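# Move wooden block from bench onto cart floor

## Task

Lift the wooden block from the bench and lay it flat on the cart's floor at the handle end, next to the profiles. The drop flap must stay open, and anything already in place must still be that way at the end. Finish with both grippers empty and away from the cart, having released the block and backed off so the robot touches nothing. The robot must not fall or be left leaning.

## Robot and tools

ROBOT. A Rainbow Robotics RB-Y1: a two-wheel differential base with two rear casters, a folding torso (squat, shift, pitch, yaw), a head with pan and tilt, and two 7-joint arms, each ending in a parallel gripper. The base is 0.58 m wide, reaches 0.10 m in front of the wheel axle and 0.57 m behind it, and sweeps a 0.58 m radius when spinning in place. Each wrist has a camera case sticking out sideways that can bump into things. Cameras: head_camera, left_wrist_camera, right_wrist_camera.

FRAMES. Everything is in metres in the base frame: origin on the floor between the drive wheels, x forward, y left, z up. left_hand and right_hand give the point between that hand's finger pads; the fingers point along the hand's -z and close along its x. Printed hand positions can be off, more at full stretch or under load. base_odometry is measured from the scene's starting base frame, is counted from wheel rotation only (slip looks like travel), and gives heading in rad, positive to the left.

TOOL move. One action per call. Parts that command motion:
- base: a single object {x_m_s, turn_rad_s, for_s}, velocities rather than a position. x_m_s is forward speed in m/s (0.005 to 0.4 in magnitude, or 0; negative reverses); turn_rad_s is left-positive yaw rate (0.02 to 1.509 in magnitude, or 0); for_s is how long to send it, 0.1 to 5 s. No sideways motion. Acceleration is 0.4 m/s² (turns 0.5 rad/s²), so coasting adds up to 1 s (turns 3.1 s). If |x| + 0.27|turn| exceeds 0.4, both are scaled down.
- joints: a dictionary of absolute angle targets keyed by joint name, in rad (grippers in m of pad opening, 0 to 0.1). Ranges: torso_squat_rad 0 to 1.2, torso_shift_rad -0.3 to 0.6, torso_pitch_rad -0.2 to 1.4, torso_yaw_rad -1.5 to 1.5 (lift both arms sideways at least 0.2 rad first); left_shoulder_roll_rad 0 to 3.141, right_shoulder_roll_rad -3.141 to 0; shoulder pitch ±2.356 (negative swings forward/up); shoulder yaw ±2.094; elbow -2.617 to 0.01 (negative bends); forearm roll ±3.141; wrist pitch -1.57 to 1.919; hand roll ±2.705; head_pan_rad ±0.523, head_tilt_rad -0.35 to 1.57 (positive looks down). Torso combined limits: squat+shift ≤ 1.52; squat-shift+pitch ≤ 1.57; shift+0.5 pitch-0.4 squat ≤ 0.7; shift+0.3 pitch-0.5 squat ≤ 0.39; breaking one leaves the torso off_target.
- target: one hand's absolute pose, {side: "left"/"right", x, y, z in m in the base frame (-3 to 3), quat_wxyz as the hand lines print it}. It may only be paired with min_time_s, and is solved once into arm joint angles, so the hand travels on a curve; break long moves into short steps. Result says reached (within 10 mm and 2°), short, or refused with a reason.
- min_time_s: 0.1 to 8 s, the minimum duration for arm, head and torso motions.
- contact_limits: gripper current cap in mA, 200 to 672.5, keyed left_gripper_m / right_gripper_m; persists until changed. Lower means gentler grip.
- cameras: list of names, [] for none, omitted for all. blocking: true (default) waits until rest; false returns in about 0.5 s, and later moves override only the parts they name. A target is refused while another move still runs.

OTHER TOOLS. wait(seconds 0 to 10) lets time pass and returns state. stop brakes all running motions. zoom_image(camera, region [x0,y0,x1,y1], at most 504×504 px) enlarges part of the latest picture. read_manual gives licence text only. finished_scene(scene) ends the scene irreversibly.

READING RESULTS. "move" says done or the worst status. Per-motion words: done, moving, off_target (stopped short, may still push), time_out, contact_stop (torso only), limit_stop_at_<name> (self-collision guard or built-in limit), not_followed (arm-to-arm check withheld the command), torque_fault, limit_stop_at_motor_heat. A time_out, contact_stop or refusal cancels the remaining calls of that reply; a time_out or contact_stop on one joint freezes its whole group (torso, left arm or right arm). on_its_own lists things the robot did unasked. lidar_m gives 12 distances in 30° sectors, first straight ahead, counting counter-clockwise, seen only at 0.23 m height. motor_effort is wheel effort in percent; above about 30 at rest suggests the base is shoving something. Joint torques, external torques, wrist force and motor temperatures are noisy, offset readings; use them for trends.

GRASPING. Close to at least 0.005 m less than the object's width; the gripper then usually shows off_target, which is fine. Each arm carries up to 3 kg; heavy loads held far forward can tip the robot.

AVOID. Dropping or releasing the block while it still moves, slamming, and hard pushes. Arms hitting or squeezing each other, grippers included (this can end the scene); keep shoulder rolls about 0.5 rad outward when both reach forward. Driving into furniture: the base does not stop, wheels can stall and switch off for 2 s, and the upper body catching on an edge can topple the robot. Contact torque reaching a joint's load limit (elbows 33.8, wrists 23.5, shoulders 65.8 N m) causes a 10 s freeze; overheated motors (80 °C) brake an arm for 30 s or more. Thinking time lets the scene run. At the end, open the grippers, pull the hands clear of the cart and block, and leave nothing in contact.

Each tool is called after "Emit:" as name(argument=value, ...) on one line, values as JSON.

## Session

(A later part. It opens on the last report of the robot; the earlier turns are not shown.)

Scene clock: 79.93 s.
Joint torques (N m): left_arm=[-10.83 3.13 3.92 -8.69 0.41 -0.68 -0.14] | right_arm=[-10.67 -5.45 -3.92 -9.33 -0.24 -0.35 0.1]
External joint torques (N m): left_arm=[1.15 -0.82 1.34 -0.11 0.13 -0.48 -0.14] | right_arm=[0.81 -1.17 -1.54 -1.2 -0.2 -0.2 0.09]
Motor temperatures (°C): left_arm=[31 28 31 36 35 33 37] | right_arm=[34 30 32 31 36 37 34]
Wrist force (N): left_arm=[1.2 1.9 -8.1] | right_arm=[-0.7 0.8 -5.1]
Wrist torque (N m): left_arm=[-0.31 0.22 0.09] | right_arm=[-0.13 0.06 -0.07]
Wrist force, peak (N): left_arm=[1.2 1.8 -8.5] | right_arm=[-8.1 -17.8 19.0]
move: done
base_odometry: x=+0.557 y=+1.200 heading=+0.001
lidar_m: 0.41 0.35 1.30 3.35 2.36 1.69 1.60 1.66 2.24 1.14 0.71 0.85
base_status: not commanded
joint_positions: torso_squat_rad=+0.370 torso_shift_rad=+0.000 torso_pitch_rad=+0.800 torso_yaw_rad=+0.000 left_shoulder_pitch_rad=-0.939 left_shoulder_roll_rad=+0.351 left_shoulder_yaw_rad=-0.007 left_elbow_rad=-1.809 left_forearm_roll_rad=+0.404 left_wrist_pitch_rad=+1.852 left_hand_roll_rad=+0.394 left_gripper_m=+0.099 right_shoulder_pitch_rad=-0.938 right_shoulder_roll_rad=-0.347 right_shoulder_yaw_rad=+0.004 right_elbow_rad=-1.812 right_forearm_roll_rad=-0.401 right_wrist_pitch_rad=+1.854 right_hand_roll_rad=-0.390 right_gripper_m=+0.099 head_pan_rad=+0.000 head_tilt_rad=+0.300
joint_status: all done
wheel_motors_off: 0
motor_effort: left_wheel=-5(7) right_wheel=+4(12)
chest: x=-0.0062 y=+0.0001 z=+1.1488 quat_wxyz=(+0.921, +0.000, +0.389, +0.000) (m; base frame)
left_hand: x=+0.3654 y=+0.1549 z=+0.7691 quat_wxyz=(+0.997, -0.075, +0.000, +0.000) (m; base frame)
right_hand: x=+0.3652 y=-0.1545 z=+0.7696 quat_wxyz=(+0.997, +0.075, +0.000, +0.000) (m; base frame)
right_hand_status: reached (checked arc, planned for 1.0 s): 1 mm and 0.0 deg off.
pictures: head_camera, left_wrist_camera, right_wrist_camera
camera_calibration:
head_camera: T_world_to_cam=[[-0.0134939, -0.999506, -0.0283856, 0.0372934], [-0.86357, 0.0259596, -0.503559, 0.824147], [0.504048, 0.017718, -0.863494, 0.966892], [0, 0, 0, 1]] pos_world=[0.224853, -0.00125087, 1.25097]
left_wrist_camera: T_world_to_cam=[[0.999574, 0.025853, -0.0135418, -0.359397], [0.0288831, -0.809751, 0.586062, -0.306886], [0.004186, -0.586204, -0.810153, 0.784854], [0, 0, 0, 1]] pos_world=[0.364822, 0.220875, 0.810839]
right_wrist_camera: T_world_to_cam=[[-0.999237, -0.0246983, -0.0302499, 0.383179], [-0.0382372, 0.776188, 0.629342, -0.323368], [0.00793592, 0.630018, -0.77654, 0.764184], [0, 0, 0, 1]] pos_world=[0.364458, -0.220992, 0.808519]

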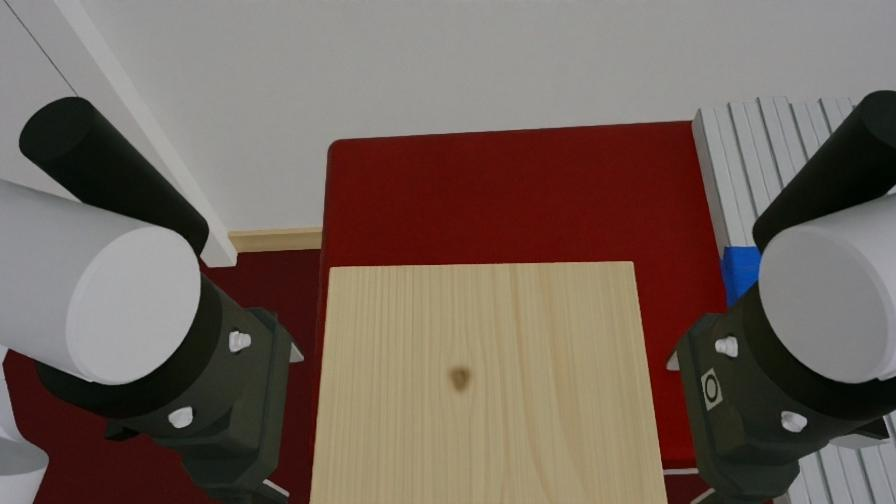

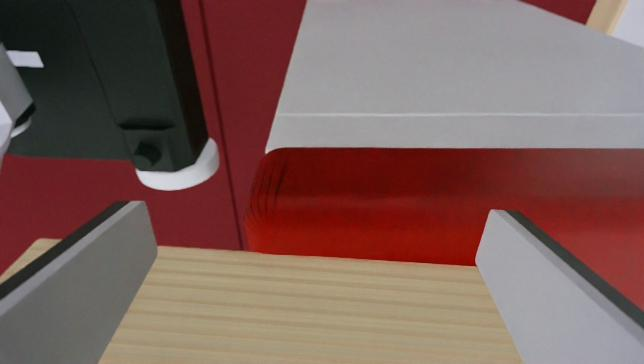

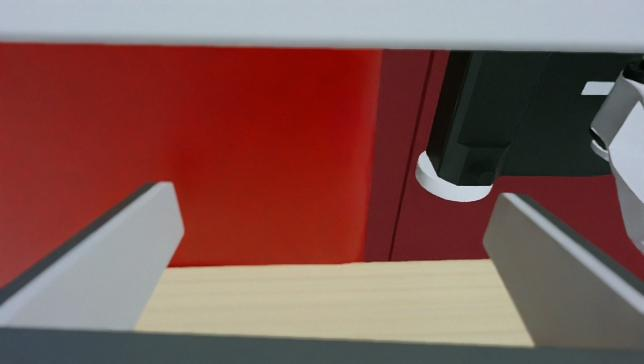

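Emit:
move(joints={"torso_squat_rad":0.0}, cameras=[])

Emit:
move(base={"x_m_s":-0.3,"for_s":1.4}, cameras=[])

Emit:
move(joints={"torso_squat_rad":0.37}, cameras=[])

Emit:
move(target={"side":"left","x":0.365,"y":0.125,"z":0.770,"quat_wxyz":[0.9972,-0.0749,0,0]}, cameras=[])

Emit:
move(target={"side":"left","x":0.365,"y":0.125,"z":0.725,"quat_wxyz":[0.9972,-0.0749,0,0]}, cameras=[])

Emit:
move(target={"side":"left","x":0.365,"y":0.125,"z":0.68,"quat_wxyz":[0.9972,-0.0749,0,0]}, cameras=[])

Emit:
move(target={"side":"left","x":0.365,"y":0.125,"z":0.64,"quat_wxyz":[0.9972,-0.0749,0,0]}, cameras=[])

Emit:
move(target={"side":"left","x":0.365,"y":0.125,"z":0.605,"quat_wxyz":[0.9972,-0.0749,0,0]}, cameras=[])

Scene clock: 85.73 s.
Joint torques (N m): left_arm=[-10.87 3.16 4.04 -8.77 0.44 -0.66 -0.18] | right_arm=[-10.59 -5.27 -3.84 -9.23 -0.27 -0.13 0.23]
External joint torques (N m): left_arm=[1.1 -0.8 1.47 -0.19 0.15 -0.47 -0.18] | right_arm=[0.88 -0.98 -1.46 -1.1 -0.24 0.02 0.23]
Motor temperatures (°C): left_arm=[31 28 31 36 34 33 37] | right_arm=[34 30 32 31 36 37 34]
Wrist force (N): left_arm=[1.2 2.0 -7.5] | right_arm=[-0.7 0.8 -4.6]
Wrist torque (N m): left_arm=[-0.35 0.22 0.06] | right_arm=[-0.10 0.04 -0.08]
Wrist force, peak (N): left_arm=[1.6 1.4 -8.4] | right_arm=[-0.6 0.8 -5.8]
move: done
base_odometry: x=+0.557 y=+1.200 heading=+0.001
lidar_m: 0.41 0.34 1.30 3.35 2.38 1.68 1.60 1.67 2.23 1.16 0.70 0.84
base_status: not commanded
joint_positions: torso_squat_rad=+0.000 torso_shift_rad=+0.000 torso_pitch_rad=+0.800 torso_yaw_rad=+0.000 left_shoulder_pitch_rad=-0.939 left_shoulder_roll_rad=+0.351 left_shoulder_yaw_rad=-0.007 left_elbow_rad=-1.809 left_forearm_roll_rad=+0.404 left_wrist_pitch_rad=+1.852 left_hand_roll_rad=+0.394 left_gripper_m=+0.099 right_shoulder_pitch_rad=-0.938 right_shoulder_roll_rad=-0.347 right_shoulder_yaw_rad=+0.004 right_elbow_rad=-1.812 right_forearm_roll_rad=-0.401 right_wrist_pitch_rad=+1.854 right_hand_roll_rad=-0.390 right_gripper_m=+0.099 head_pan_rad=+0.000 head_tilt_rad=+0.300
joint_status: all done
wheel_motors_off: 0
motor_effort: left_wheel=-5(8) right_wheel=+6(7)
chest: x=-0.0060 y=+0.0001 z=+1.1961 quat_wxyz=(+0.921, +0.000, +0.389, +0.000) (m; base frame)
left_hand: x=+0.3654 y=+0.1549 z=+0.8162 quat_wxyz=(+0.997, -0.075, +0.001, +0.000) (m; base frame)
right_hand: x=+0.3652 y=-0.1545 z=+0.8167 quat_wxyz=(+0.997, +0.075, +0.000, +0.000) (m; base frame)
pictures: none
No camera images: "cameras" was empty.

Scene clock: 88.33 s.
Joint torques (N m): left_arm=[-11.26 2.88 4.25 -8.58 0.47 -0.63 -0.27] | right_arm=[-11.45 -4.92 -3.88 -9.24 -0.32 -0.21 0.16]
External joint torques (N m): left_arm=[0.71 -1.08 1.67 0 0.18 -0.43 -0.27] | right_arm=[0.03 -0.63 -1.5 -1.11 -0.29 -0.06 0.16]
Motor temperatures (°C): left_arm=[31 28 31 36 34 33 37] | right_arm=[34 30 32 31 36 37 34]
Wrist force (N): left_arm=[0.6 2.0 -7.8] | right_arm=[-0.8 0.1 -5.3]
Wrist torque (N m): left_arm=[-0.33 0.16 0.09] | right_arm=[-0.04 0.05 -0.08]
Wrist force, peak (N): left_arm=[2.3 1.9 -8.4] | right_arm=[-0.5 1.1 -5.9]
move: done
base_odometry: x=+0.137 y=+1.200 heading=+0.000
lidar_m: 0.76 1.41 1.86 4.39 1.76 1.25 1.18 1.23 1.66 4.17 1.26 0.99
base_status: done (sent for 1.4 of 1.4 s)
joint_positions: torso_squat_rad=+0.000 torso_shift_rad=+0.000 torso_pitch_rad=+0.800 torso_yaw_rad=+0.000 left_shoulder_pitch_rad=-0.939 left_shoulder_roll_rad=+0.351 left_shoulder_yaw_rad=-0.007 left_elbow_rad=-1.810 left_forearm_roll_rad=+0.404 left_wrist_pitch_rad=+1.852 left_hand_roll_rad=+0.394 left_gripper_m=+0.099 right_shoulder_pitch_rad=-0.938 right_shoulder_roll_rad=-0.347 right_shoulder_yaw_rad=+0.004 right_elbow_rad=-1.812 right_forearm_roll_rad=-0.401 right_wrist_pitch_rad=+1.854 right_hand_roll_rad=-0.390 right_gripper_m=+0.099 head_pan_rad=+0.000 head_tilt_rad=+0.300
joint_status: not commanded
wheel_motors_off: 0
motor_effort: left_wheel=-7(25) right_wheel=+8(46)
chest: x=-0.0061 y=+0.0001 z=+1.1961 quat_wxyz=(+0.921, +0.000, +0.389, +0.000) (m; base frame)
left_hand: x=+0.3653 y=+0.1549 z=+0.8163 quat_wxyz=(+0.997, -0.075, +0.001, +0.000) (m; base frame)
right_hand: x=+0.3652 y=-0.1545 z=+0.8168 quat_wxyz=(+0.997, +0.075, +0.000, +0.000) (m; base frame)
pictures: none
No camera images: "cameras" was empty.

Scene clock: 90.37 s.
Joint torques (N m): left_arm=[-11.47 3.05 4.26 -8.58 0.43 -0.46 -0.24] | right_arm=[-11.21 -5.18 -4.02 -8.99 -0.3 -0.1 0.13]
External joint torques (N m): left_arm=[0.51 -0.91 1.69 0.01 0.15 -0.27 -0.24] | right_arm=[0.27 -0.89 -1.64 -0.86 -0.27 0.04 0.13]
Motor temperatures (°C): left_arm=[31 28 31 36 34 33 37] | right_arm=[34 30 32 31 36 37 34]
Wrist force (N): left_arm=[1.2 1.2 -7.9] | right_arm=[-0.1 0.1 -4.9]
Wrist torque (N m): left_arm=[-0.24 0.21 0.12] | right_arm=[-0.03 0.13 -0.05]
Wrist force, peak (N): left_arm=[0.9 1.4 -8.6] | right_arm=[-0.4 0.6 -5.8]
move: done
base_odometry: x=+0.137 y=+1.200 heading=+0.000
lidar_m: 0.76 1.41 1.87 4.41 1.77 1.24 1.18 1.24 1.66 4.17 1.26 0.99
base_status: not commanded
joint_positions: torso_squat_rad=+0.370 torso_shift_rad=+0.000 torso_pitch_rad=+0.800 torso_yaw_rad=+0.000 left_shoulder_pitch_rad=-0.939 left_shoulder_roll_rad=+0.351 left_shoulder_yaw_rad=-0.007 left_elbow_rad=-1.810 left_forearm_roll_rad=+0.404 left_wrist_pitch_rad=+1.852 left_hand_roll_rad=+0.394 left_gripper_m=+0.099 right_shoulder_pitch_rad=-0.938 right_shoulder_roll_rad=-0.347 right_shoulder_yaw_rad=+0.004 right_elbow_rad=-1.812 right_forearm_roll_rad=-0.401 right_wrist_pitch_rad=+1.854 right_hand_roll_rad=-0.390 right_gripper_m=+0.099 head_pan_rad=+0.000 head_tilt_rad=+0.300
joint_status: all done
wheel_motors_off: 0
motor_effort: left_wheel=-9(10) right_wheel=+7(11)
chest: x=-0.0061 y=+0.0001 z=+1.1487 quat_wxyz=(+0.921, +0.000, +0.389, +0.000) (m; base frame)
left_hand: x=+0.3653 y=+0.1549 z=+0.7689 quat_wxyz=(+0.997, -0.075, +0.001, +0.000) (m; base frame)
right_hand: x=+0.3652 y=-0.1545 z=+0.7694 quat_wxyz=(+0.997, +0.075, +0.000, +0.000) (m; base frame)
pictures: none
No camera images: "cameras" was empty.

Scene clock: 90.97 s.
Joint torques (N m): left_arm=[-11.46 2.35 3.4 -7.54 0.09 -0.49 0.1] | right_arm=[-11.25 -4.89 -3.88 -9.2 -0.31 -0.12 0.02]
External joint torques (N m): left_arm=[1.02 -0.26 1.24 1.13 -0.19 -0.28 0.11] | right_arm=[0.22 -0.61 -1.5 -1.07 -0.28 0.02 0.01]
Motor temperatures (°C): left_arm=[31 28 31 36 34 33 37] | right_arm=[34 30 32 31 36 37 34]
Wrist force (N): left_arm=[1.4 1.2 -7.4] | right_arm=[-0.2 0.2 -5.2]
Wrist torque (N m): left_arm=[-0.23 0.23 0.11] | right_arm=[-0.03 0.08 -0.04]
Wrist force, peak (N): left_arm=[1.2 1.1 -8.1] | right_arm=[-0.2 1.0 -5.5]
move: done
base_odometry: x=+0.137 y=+1.200 heading=+0.000
lidar_m: 0.75 1.41 1.88 4.40 1.75 1.25 1.19 1.24 1.66 4.18 1.26 0.99
base_status: not commanded
joint_positions: torso_squat_rad=+0.370 torso_shift_rad=+0.000 torso_pitch_rad=+0.800 torso_yaw_rad=+0.000 left_shoulder_pitch_rad=-0.971 left_shoulder_roll_rad=+0.303 left_shoulder_yaw_rad=-0.062 left_elbow_rad=-1.796 left_forearm_roll_rad=+0.360 left_wrist_pitch_rad=+1.853 left_hand_roll_rad=+0.443 left_gripper_m=+0.099 right_shoulder_pitch_rad=-0.938 right_shoulder_roll_rad=-0.347 right_shoulder_yaw_rad=+0.004 right_elbow_rad=-1.812 right_forearm_roll_rad=-0.401 right_wrist_pitch_rad=+1.854 right_hand_roll_rad=-0.390 right_gripper_m=+0.099 head_pan_rad=+0.000 head_tilt_rad=+0.300
joint_status: all done
wheel_motors_off: 0
motor_effort: left_wheel=-8(9) right_wheel=+6(9)
chest: x=-0.0061 y=+0.0001 z=+1.1487 quat_wxyz=(+0.921, +0.000, +0.389, +0.000) (m; base frame)
left_hand: x=+0.3650 y=+0.1249 z=+0.7701 quat_wxyz=(+0.997, -0.075, +0.000, +0.000) (m; base frame)
left_hand_status: reached (checked arc, planned for 0.3 s): 0 mm and 0.0 deg off.
right_hand: x=+0.3652 y=-0.1546 z=+0.7694 quat_wxyz=(+0.997, +0.075, +0.000, +0.000) (m; base frame)
pictures: none
No camera images: "cameras" was empty.

Scene clock: 91.77 s.
Joint torques (N m): left_arm=[-11.37 1.32 2.06 -8.5 0.07 -0.19 -0.16] | right_arm=[-11.54 -5.14 -3.68 -8.8 -0.24 -0.14 0.2]
External joint torques (N m): left_arm=[0.85 -1.1 0.04 0.38 -0.22 0.01 -0.16] | right_arm=[-0.06 -0.85 -1.3 -0.67 -0.21 0.01 0.2]
Motor temperatures (°C): left_arm=[31 28 31 36 34 33 37] | right_arm=[34 30 32 31 36 37 34]
Wrist force (N): left_arm=[1.1 1.5 -7.6] | right_arm=[-0.3 0.4 -5.3]
Wrist torque (N m): left_arm=[-0.29 0.18 0.03] | right_arm=[-0.06 0.07 -0.08]
Wrist force, peak (N): left_arm=[0.8 2.6 -8.9] | right_arm=[-0.2 0.2 -5.6]
move: done
base_odometry: x=+0.137 y=+1.200 heading=+0.000
lidar_m: 0.76 1.40 1.87 4.40 1.76 1.25 1.18 1.23 1.65 4.18 1.25 0.99
base_status: not commanded
joint_positions: torso_squat_rad=+0.370 torso_shift_rad=+0.000 torso_pitch_rad=+0.800 torso_yaw_rad=+0.000 left_shoulder_pitch_rad=-0.945 left_shoulder_roll_rad=+0.289 left_shoulder_yaw_rad=-0.079 left_elbow_rad=-1.656 left_forearm_roll_rad=+0.332 left_wrist_pitch_rad=+1.693 left_hand_roll_rad=+0.398 left_gripper_m=+0.099 right_shoulder_pitch_rad=-0.938 right_shoulder_roll_rad=-0.347 right_shoulder_yaw_rad=+0.004 right_elbow_rad=-1.812 right_forearm_roll_rad=-0.401 right_wrist_pitch_rad=+1.854 right_hand_roll_rad=-0.390 right_gripper_m=+0.099 head_pan_rad=+0.000 head_tilt_rad=+0.300
joint_status: all done
wheel_motors_off: 0
motor_effort: left_wheel=-8(10) right_wheel=+9(9)
chest: x=-0.0060 y=+0.0001 z=+1.1487 quat_wxyz=(+0.921, +0.000, +0.389, +0.000) (m; base frame)
left_hand: x=+0.3646 y=+0.1252 z=+0.7256 quat_wxyz=(+0.997, -0.075, +0.000, +0.000) (m; base frame)
left_hand_status: reached (checked arc, planned for 0.4 s): 1 mm and 0.0 deg off.
right_hand: x=+0.3652 y=-0.1546 z=+0.7694 quat_wxyz=(+0.997, +0.075, +0.000, +0.000) (m; base frame)
pictures: none
No camera images: "cameras" was empty.

Scene clock: 92.67 s.
Joint torques (N m): left_arm=[-11.97 1.15 2.34 -8.55 0.23 -0.23 -0.27] | right_arm=[-11.74 -4.85 -3.4 -8.72 -0.08 -0.11 0.08]
External joint torques (N m): left_arm=[0.27 -1.12 0.55 0.28 -0.07 -0.04 -0.27] | right_arm=[-0.27 -0.57 -1.02 -0.59 -0.05 0.03 0.08]
Motor temperatures (°C): left_arm=[31 28 31 36 34 33 37] | right_arm=[34 30 32 31 36 37 34]
Wrist force (N): left_arm=[0.6 1.7 -7.5] | right_arm=[-0.4 0.7 -5.5]
Wrist torque (N m): left_arm=[-0.32 0.13 0.10] | right_arm=[-0.11 0.08 -0.07]
Wrist force, peak (N): left_arm=[-0.4 2.8 -9.2] | right_arm=[-0.6 0.6 -5.8]
move: done
base_odometry: x=+0.137 y=+1.200 heading=+0.000
lidar_m: 0.76 1.41 1.88 4.40 1.74 1.24 1.18 1.24 1.65 4.18 1.25 0.99
base_status: not commanded
joint_positions: torso_squat_rad=+0.370 torso_shift_rad=+0.000 torso_pitch_rad=+0.800 torso_yaw_rad=+0.000 left_shoulder_pitch_rad=-0.950 left_shoulder_roll_rad=+0.270 left_shoulder_yaw_rad=-0.087 left_elbow_rad=-1.474 left_forearm_roll_rad=+0.312 left_wrist_pitch_rad=+1.525 left_hand_roll_rad=+0.351 left_gripper_m=+0.099 right_shoulder_pitch_rad=-0.938 right_shoulder_roll_rad=-0.347 right_shoulder_yaw_rad=+0.004 right_elbow_rad=-1.812 right_forearm_roll_rad=-0.401 right_wrist_pitch_rad=+1.854 right_hand_roll_rad=-0.390 right_gripper_m=+0.099 head_pan_rad=+0.000 head_tilt_rad=+0.300
joint_status: all done
wheel_motors_off: 0
motor_effort: left_wheel=-8(11) right_wheel=+7(10)
chest: x=-0.0060 y=+0.0001 z=+1.1487 quat_wxyz=(+0.921, +0.000, +0.389, +0.000) (m; base frame)
left_hand: x=+0.3650 y=+0.1250 z=+0.6800 quat_wxyz=(+0.997, -0.075, +0.000, +0.000) (m; base frame)
left_hand_status: reached (checked arc, planned for 0.5 s): 0 mm and 0.0 deg off.
right_hand: x=+0.3652 y=-0.1546 z=+0.7694 quat_wxyz=(+0.997, +0.075, +0.000, +0.000) (m; base frame)
pictures: none
No camera images: "cameras" was empty.

Scene clock: 93.60 s.
Joint torques (N m): left_arm=[-12.14 0.97 2 -8.09 0.14 -0.28 -0.11] | right_arm=[-11.6 -4.62 -3.85 -8.8 -0.29 -0.08 0.2]
External joint torques (N m): left_arm=[0.31 -1.21 0.45 0.45 -0.15 -0.1 -0.11] | right_arm=[-0.13 -0.33 -1.47 -0.67 -0.26 0.07 0.2]
Motor temperatures (°C): left_arm=[31 28 31 36 34 33 37] | right_arm=[34 30 32 31 36 37 34]
Wrist force (N): left_arm=[1.1 1.6 -7.5] | right_arm=[-0.1 0.9 -5.7]
Wrist torque (N m): left_arm=[-0.27 0.21 0.10] | right_arm=[-0.12 0.14 -0.10]
Wrist force, peak (N): left_arm=[0.5 3.2 -8.5] | right_arm=[-0.3 0.7 -5.8]
move: done
base_odometry: x=+0.137 y=+1.200 heading=+0.000
lidar_m: 0.76 1.41 1.88 4.40 1.75 1.24 1.19 1.25 1.67 4.17 1.27 0.99
base_status: not commanded
joint_positions: torso_squat_rad=+0.370 torso_shift_rad=+0.000 torso_pitch_rad=+0.800 torso_yaw_rad=+0.000 left_shoulder_pitch_rad=-0.979 left_shoulder_roll_rad=+0.251 left_shoulder_yaw_rad=-0.087 left_elbow_rad=-1.280 left_forearm_roll_rad=+0.303 left_wrist_pitch_rad=+1.367 left_hand_roll_rad=+0.307 left_gripper_m=+0.099 right_shoulder_pitch_rad=-0.938 right_shoulder_roll_rad=-0.347 right_shoulder_yaw_rad=+0.004 right_elbow_rad=-1.812 right_forearm_roll_rad=-0.401 right_wrist_pitch_rad=+1.854 right_hand_roll_rad=-0.390 right_gripper_m=+0.099 head_pan_rad=+0.000 head_tilt_rad=+0.300
joint_status: all done
wheel_motors_off: 0
motor_effort: left_wheel=-8(13) right_wheel=+8(9)
chest: x=-0.0060 y=+0.0001 z=+1.1487 quat_wxyz=(+0.921, +0.000, +0.389, +0.000) (m; base frame)
left_hand: x=+0.3651 y=+0.1250 z=+0.6401 quat_wxyz=(+0.997, -0.075, +0.000, +0.000) (m; base frame)
left_hand_status: reached (checked arc, planned for 0.5 s): 0 mm and 0.0 deg off.
right_hand: x=+0.3652 y=-0.1547 z=+0.7694 quat_wxyz=(+0.997, +0.075, +0.000, +0.000) (m; base frame)
pictures: none
No camera images: "cameras" was empty.

Scene clock: 94.63 s.
Joint torques (N m): left_arm=[-12.25 1.14 2.23 -7.57 0.2 -0.34 -0.17] | right_arm=[-11.6 -4.38 -3.65 -8.61 -0.27 -0.03 0.25]
External joint torques (N m): left_arm=[0.6 -1.03 0.95 0.47 -0.09 -0.17 -0.16] | right_arm=[-0.12 -0.09 -1.27 -0.48 -0.24 0.12 0.24]
Motor temperatures (°C): left_arm=[31 28 31 36 34 33 37] | right_arm=[34 30 32 31 36 37 34]
Wrist force (N): left_arm=[1.5 2.2 -7.5] | right_arm=[-0.3 0.4 -5.2]
Wrist torque (N m): left_arm=[-0.35 0.25 0.10] | right_arm=[-0.09 0.11 -0.07]
Wrist force, peak (N): left_arm=[-0.3 1.8 -8.6] | right_arm=[0.0 1.3 -5.4]
move: done
base_odometry: x=+0.137 y=+1.200 heading=+0.000
lidar_m: 0.76 1.40 1.87 4.41 1.75 1.23 1.19 1.24 1.66 4.18 1.26 0.98
base_status: not commanded
joint_positions: torso_squat_rad=+0.370 torso_shift_rad=+0.000 torso_pitch_rad=+0.800 torso_yaw_rad=+0.000 left_shoulder_pitch_rad=-1.032 left_shoulder_roll_rad=+0.233 left_shoulder_yaw_rad=-0.080 left_elbow_rad=-1.066 left_forearm_roll_rad=+0.302 left_wrist_pitch_rad=+1.213 left_hand_roll_rad=+0.261 left_gripper_m=+0.099 right_shoulder_pitch_rad=-0.938 right_shoulder_roll_rad=-0.347 right_shoulder_yaw_rad=+0.004 right_elbow_rad=-1.812 right_forearm_roll_rad=-0.401 right_wrist_pitch_rad=+1.854 right_hand_roll_rad=-0.390 right_gripper_m=+0.099 head_pan_rad=+0.000 head_tilt_rad=+0.300
joint_status: all done
wheel_motors_off: 0
motor_effort: left_wheel=-9(9) right_wheel=+6(9)
chest: x=-0.0060 y=+0.0001 z=+1.1487 quat_wxyz=(+0.921, +0.000, +0.389, +0.000) (m; base frame)
left_hand: x=+0.3650 y=+0.1250 z=+0.6051 quat_wxyz=(+0.997, -0.075, +0.000, +0.000) (m; base frame)
left_hand_status: reached (checked arc, planned for 0.5 s): 0 mm and 0.0 deg off.
right_hand: x=+0.3652 y=-0.1547 z=+0.7694 quat_wxyz=(+0.997, +0.075, +0.000, +0.000) (m; base frame)
pictures: none
No camera images: "cameras" was empty.

Emit:
move(joints={"torso_squat_rad":0.0,"left_shoulder_pitch_rad":-0.939,"left_shoulder_roll_rad":0.351,"left_shoulder_yaw_rad":-0.007,"left_elbow_rad":-1.809,"left_forearm_roll_rad":0.404,"left_wrist_pitch_rad":1.852,"left_hand_roll_rad":0.394,"right_shoulder_pitch_rad":-0.939,"right_shoulder_roll_rad":-0.351,"right_shoulder_yaw_rad":0.007,"right_elbow_rad":-1.809,"right_forearm_roll_rad":-0.404,"right_wrist_pitch_rad":1.852,"right_hand_roll_rad":-0.394}, cameras=[])

Emit:
move(base={"x_m_s":0.3,"for_s":1.4}, cameras=["head_camera"])

Emit:
move(joints={"torso_squat_rad":0.385})

Scene clock: 103.80 s.
Joint torques (N m): left_arm=[-10.33 2.74 3.56 -8.16 0.25 -0.7 0.14] | right_arm=[-11.96 -4.93 -2.92 -8.76 -0.3 -0.08 0.13]
External joint torques (N m): left_arm=[1.65 -1.21 0.99 0.42 -0.03 -0.5 0.14] | right_arm=[-0.47 -0.62 -0.5 -0.63 -0.27 0.07 0.12]
Motor temperatures (°C): left_arm=[31 28 31 36 34 33 37] | right_arm=[34 30 32 31 36 36 34]
Wrist force (N): left_arm=[1.5 2.5 -8.1] | right_arm=[-0.8 0.2 -5.4]
Wrist torque (N m): left_arm=[-0.35 0.26 0.08] | right_arm=[-0.04 0.05 -0.06]
Wrist force, peak (N): left_arm=[1.1 1.8 -8.8] | right_arm=[-0.4 0.7 -5.8]
move: done
base_odometry: x=+0.137 y=+1.200 heading=+0.000
lidar_m: 0.76 1.41 1.87 4.40 1.74 1.25 1.18 1.24 1.66 4.17 1.26 1.00
base_status: not commanded
joint_positions: torso_squat_rad=+0.000 torso_shift_rad=+0.000 torso_pitch_rad=+0.800 torso_yaw_rad=+0.000 left_shoulder_pitch_rad=-0.939 left_shoulder_roll_rad=+0.351 left_shoulder_yaw_rad=-0.007 left_elbow_rad=-1.809 left_forearm_roll_rad=+0.404 left_wrist_pitch_rad=+1.852 left_hand_roll_rad=+0.394 left_gripper_m=+0.099 right_shoulder_pitch_rad=-0.939 right_shoulder_roll_rad=-0.351 right_shoulder_yaw_rad=+0.007 right_elbow_rad=-1.809 right_forearm_roll_rad=-0.404 right_wrist_pitch_rad=+1.852 right_hand_roll_rad=-0.394 right_gripper_m=+0.099 head_pan_rad=+0.000 head_tilt_rad=+0.300
joint_status: all done
wheel_motors_off: 0
motor_effort: left_wheel=-7(10) right_wheel=+7(12)
chest: x=-0.0060 y=+0.0001 z=+1.1961 quat_wxyz=(+0.921, +0.000, +0.389, +0.000) (m; base frame)
left_hand: x=+0.3654 y=+0.1547 z=+0.8163 quat_wxyz=(+0.997, -0.074, +0.001, +0.000) (m; base frame)
right_hand: x=+0.3652 y=-0.1546 z=+0.8161 quat_wxyz=(+0.997, +0.074, +0.001, -0.001) (m; base frame)
pictures: none
No camera images: "cameras" was empty.

Scene clock: 106.30 s.
Joint torques (N m): left_arm=[-10.8 2.54 3.8 -7.91 0.42 -0.62 0.18] | right_arm=[-11.75 -5.19 -2.3 -8.59 -0.23 -0.04 0.01]
External joint torques (N m): left_arm=[1.18 -1.42 1.23 0.67 0.13 -0.42 0.18] | right_arm=[-0.26 -0.87 0.12 -0.47 -0.2 0.1 0.01]
Motor temperatures (°C): left_arm=[31 28 31 36 34 33 37] | right_arm=[34 30 32 31 36 36 34]
Wrist force (N): left_arm=[1.5 2.2 -7.9] | right_arm=[-0.5 0.8 -5.5]
Wrist torque (N m): left_arm=[-0.36 0.26 0.08] | right_arm=[-0.10 0.08 -0.09]
Wrist force, peak (N): left_arm=[0.6 2.1 -8.5] | right_arm=[-0.8 0.5 -5.7]
move: done
base_odometry: x=+0.557 y=+1.200 heading=+0.000
lidar_m: 0.40 0.34 1.28 3.36 2.37 1.69 1.61 1.67 2.24 1.14 0.69 0.85
base_status: done (sent for 1.4 of 1.4 s)
joint_positions: torso_squat_rad=+0.000 torso_shift_rad=+0.000 torso_pitch_rad=+0.800 torso_yaw_rad=+0.000 left_shoulder_pitch_rad=-0.939 left_shoulder_roll_rad=+0.351 left_shoulder_yaw_rad=-0.007 left_elbow_rad=-1.809 left_forearm_roll_rad=+0.404 left_wrist_pitch_rad=+1.852 left_hand_roll_rad=+0.394 left_gripper_m=+0.099 right_shoulder_pitch_rad=-0.939 right_shoulder_roll_rad=-0.351 right_shoulder_yaw_rad=+0.007 right_elbow_rad=-1.809 right_forearm_roll_rad=-0.404 right_wrist_pitch_rad=+1.852 right_hand_roll_rad=-0.394 right_gripper_m=+0.099 head_pan_rad=+0.000 head_tilt_rad=+0.300
joint_status: not commanded
wheel_motors_off: 0
motor_effort: left_wheel=-4(52) right_wheel=+3(31)
chest: x=-0.0060 y=+0.0001 z=+1.1961 quat_wxyz=(+0.921, +0.000, +0.389, +0.000) (m; base frame)
left_hand: x=+0.3654 y=+0.1548 z=+0.8163 quat_wxyz=(+0.997, -0.074, +0.001, +0.000) (m; base frame)
right_hand: x=+0.3653 y=-0.1546 z=+0.8162 quat_wxyz=(+0.997, +0.074, +0.001, -0.001) (m; base frame)
pictures: head_camera
camera_calibration:
head_camera: T_world_to_cam=[[-0.0134536, -0.999504, -0.0284708, 0.0387401], [-0.863728, 0.0259622, -0.503289, 0.847823], [0.503778, 0.0178199, -0.863649, 1.0079], [0, 0, 0, 1]] pos_world=[0.225053, -0.00125112, 1.29827]

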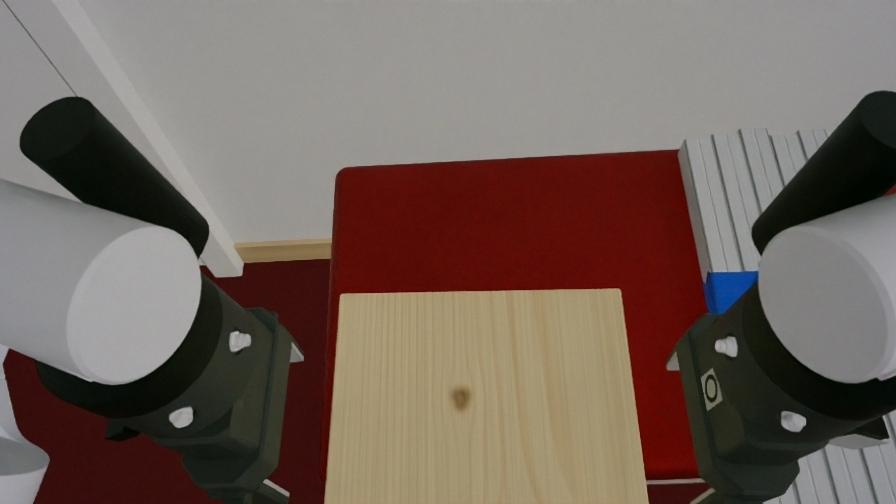

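Scene clock: 108.37 s.
Joint torques (N m): left_arm=[-11.2 2.91 4.01 -8.07 0.38 -0.6 0.17] | right_arm=[-12.16 -5.06 -2.63 -8.68 -0.21 -0.05 0.01]
External joint torques (N m): left_arm=[0.78 -1.04 1.44 0.52 0.09 -0.4 0.17] | right_arm=[-0.67 -0.75 -0.21 -0.56 -0.18 0.09 0.01]
Motor temperatures (°C): left_arm=[31 28 31 36 34 33 37] | right_arm=[34 30 32 31 36 36 34]
Wrist force (N): left_arm=[1.2 1.9 -8.0] | right_arm=[-0.7 0.6 -5.1]
Wrist torque (N m): left_arm=[-0.30 0.24 0.09] | right_arm=[-0.11 0.03 -0.04]
Wrist force, peak (N): left_arm=[1.1 1.6 -8.5] | right_arm=[-0.2 0.5 -5.6]
move: done
base_odometry: x=+0.557 y=+1.200 heading=+0.000
lidar_m: 0.42 0.34 1.29 3.35 2.37 1.68 1.60 1.67 2.22 1.15 0.69 0.84
base_status: not commanded
joint_positions: torso_squat_rad=+0.385 torso_shift_rad=+0.000 torso_pitch_rad=+0.800 torso_yaw_rad=+0.000 left_shoulder_pitch_rad=-0.939 left_shoulder_roll_rad=+0.351 left_shoulder_yaw_rad=-0.007 left_elbow_rad=-1.809 left_forearm_roll_rad=+0.404 left_wrist_pitch_rad=+1.852 left_hand_roll_rad=+0.394 left_gripper_m=+0.099 right_shoulder_pitch_rad=-0.939 right_shoulder_roll_rad=-0.351 right_shoulder_yaw_rad=+0.007 right_elbow_rad=-1.809 right_forearm_roll_rad=-0.404 right_wrist_pitch_rad=+1.852 right_hand_roll_rad=-0.394 right_gripper_m=+0.099 head_pan_rad=+0.000 head_tilt_rad=+0.300
joint_status: all done
wheel_motors_off: 0
motor_effort: left_wheel=-5(6) right_wheel=+1(6)
chest: x=-0.0060 y=+0.0001 z=+1.1449 quat_wxyz=(+0.921, +0.000, +0.389, +0.000) (m; base frame)
left_hand: x=+0.3654 y=+0.1548 z=+0.7651 quat_wxyz=(+0.997, -0.074, +0.001, +0.000) (m; base frame)
right_hand: x=+0.3653 y=-0.1546 z=+0.7650 quat_wxyz=(+0.997, +0.074, +0.001, -0.001) (m; base frame)
pictures: head_camera, left_wrist_camera, right_wrist_camera
camera_calibration:
head_camera: T_world_to_cam=[[-0.0134512, -0.999504, -0.02847, 0.0372809], [-0.863684, 0.0259613, -0.503364, 0.822139], [0.503854, 0.0178183, -0.863605, 0.963606], [0, 0, 0, 1]] pos_world=[0.225053, -0.00125112, 1.24707]
left_wrist_camera: T_world_to_cam=[[0.999561, 0.0260795, -0.0140741, -0.359064], [0.0293795, -0.809872, 0.58587, -0.304623], [0.00388096, -0.586027, -0.810283, 0.781732], [0, 0, 0, 1]] pos_world=[0.364822, 0.220775, 0.80684]
right_wrist_camera: T_world_to_cam=[[-0.99931, -0.0237422, -0.0285685, 0.381919], [-0.0364317, 0.776561, 0.628988, -0.320753], [0.00725165, 0.629594, -0.77689, 0.761194], [0, 0, 0, 1]] pos_world=[0.36445, -0.221091, 0.804025]

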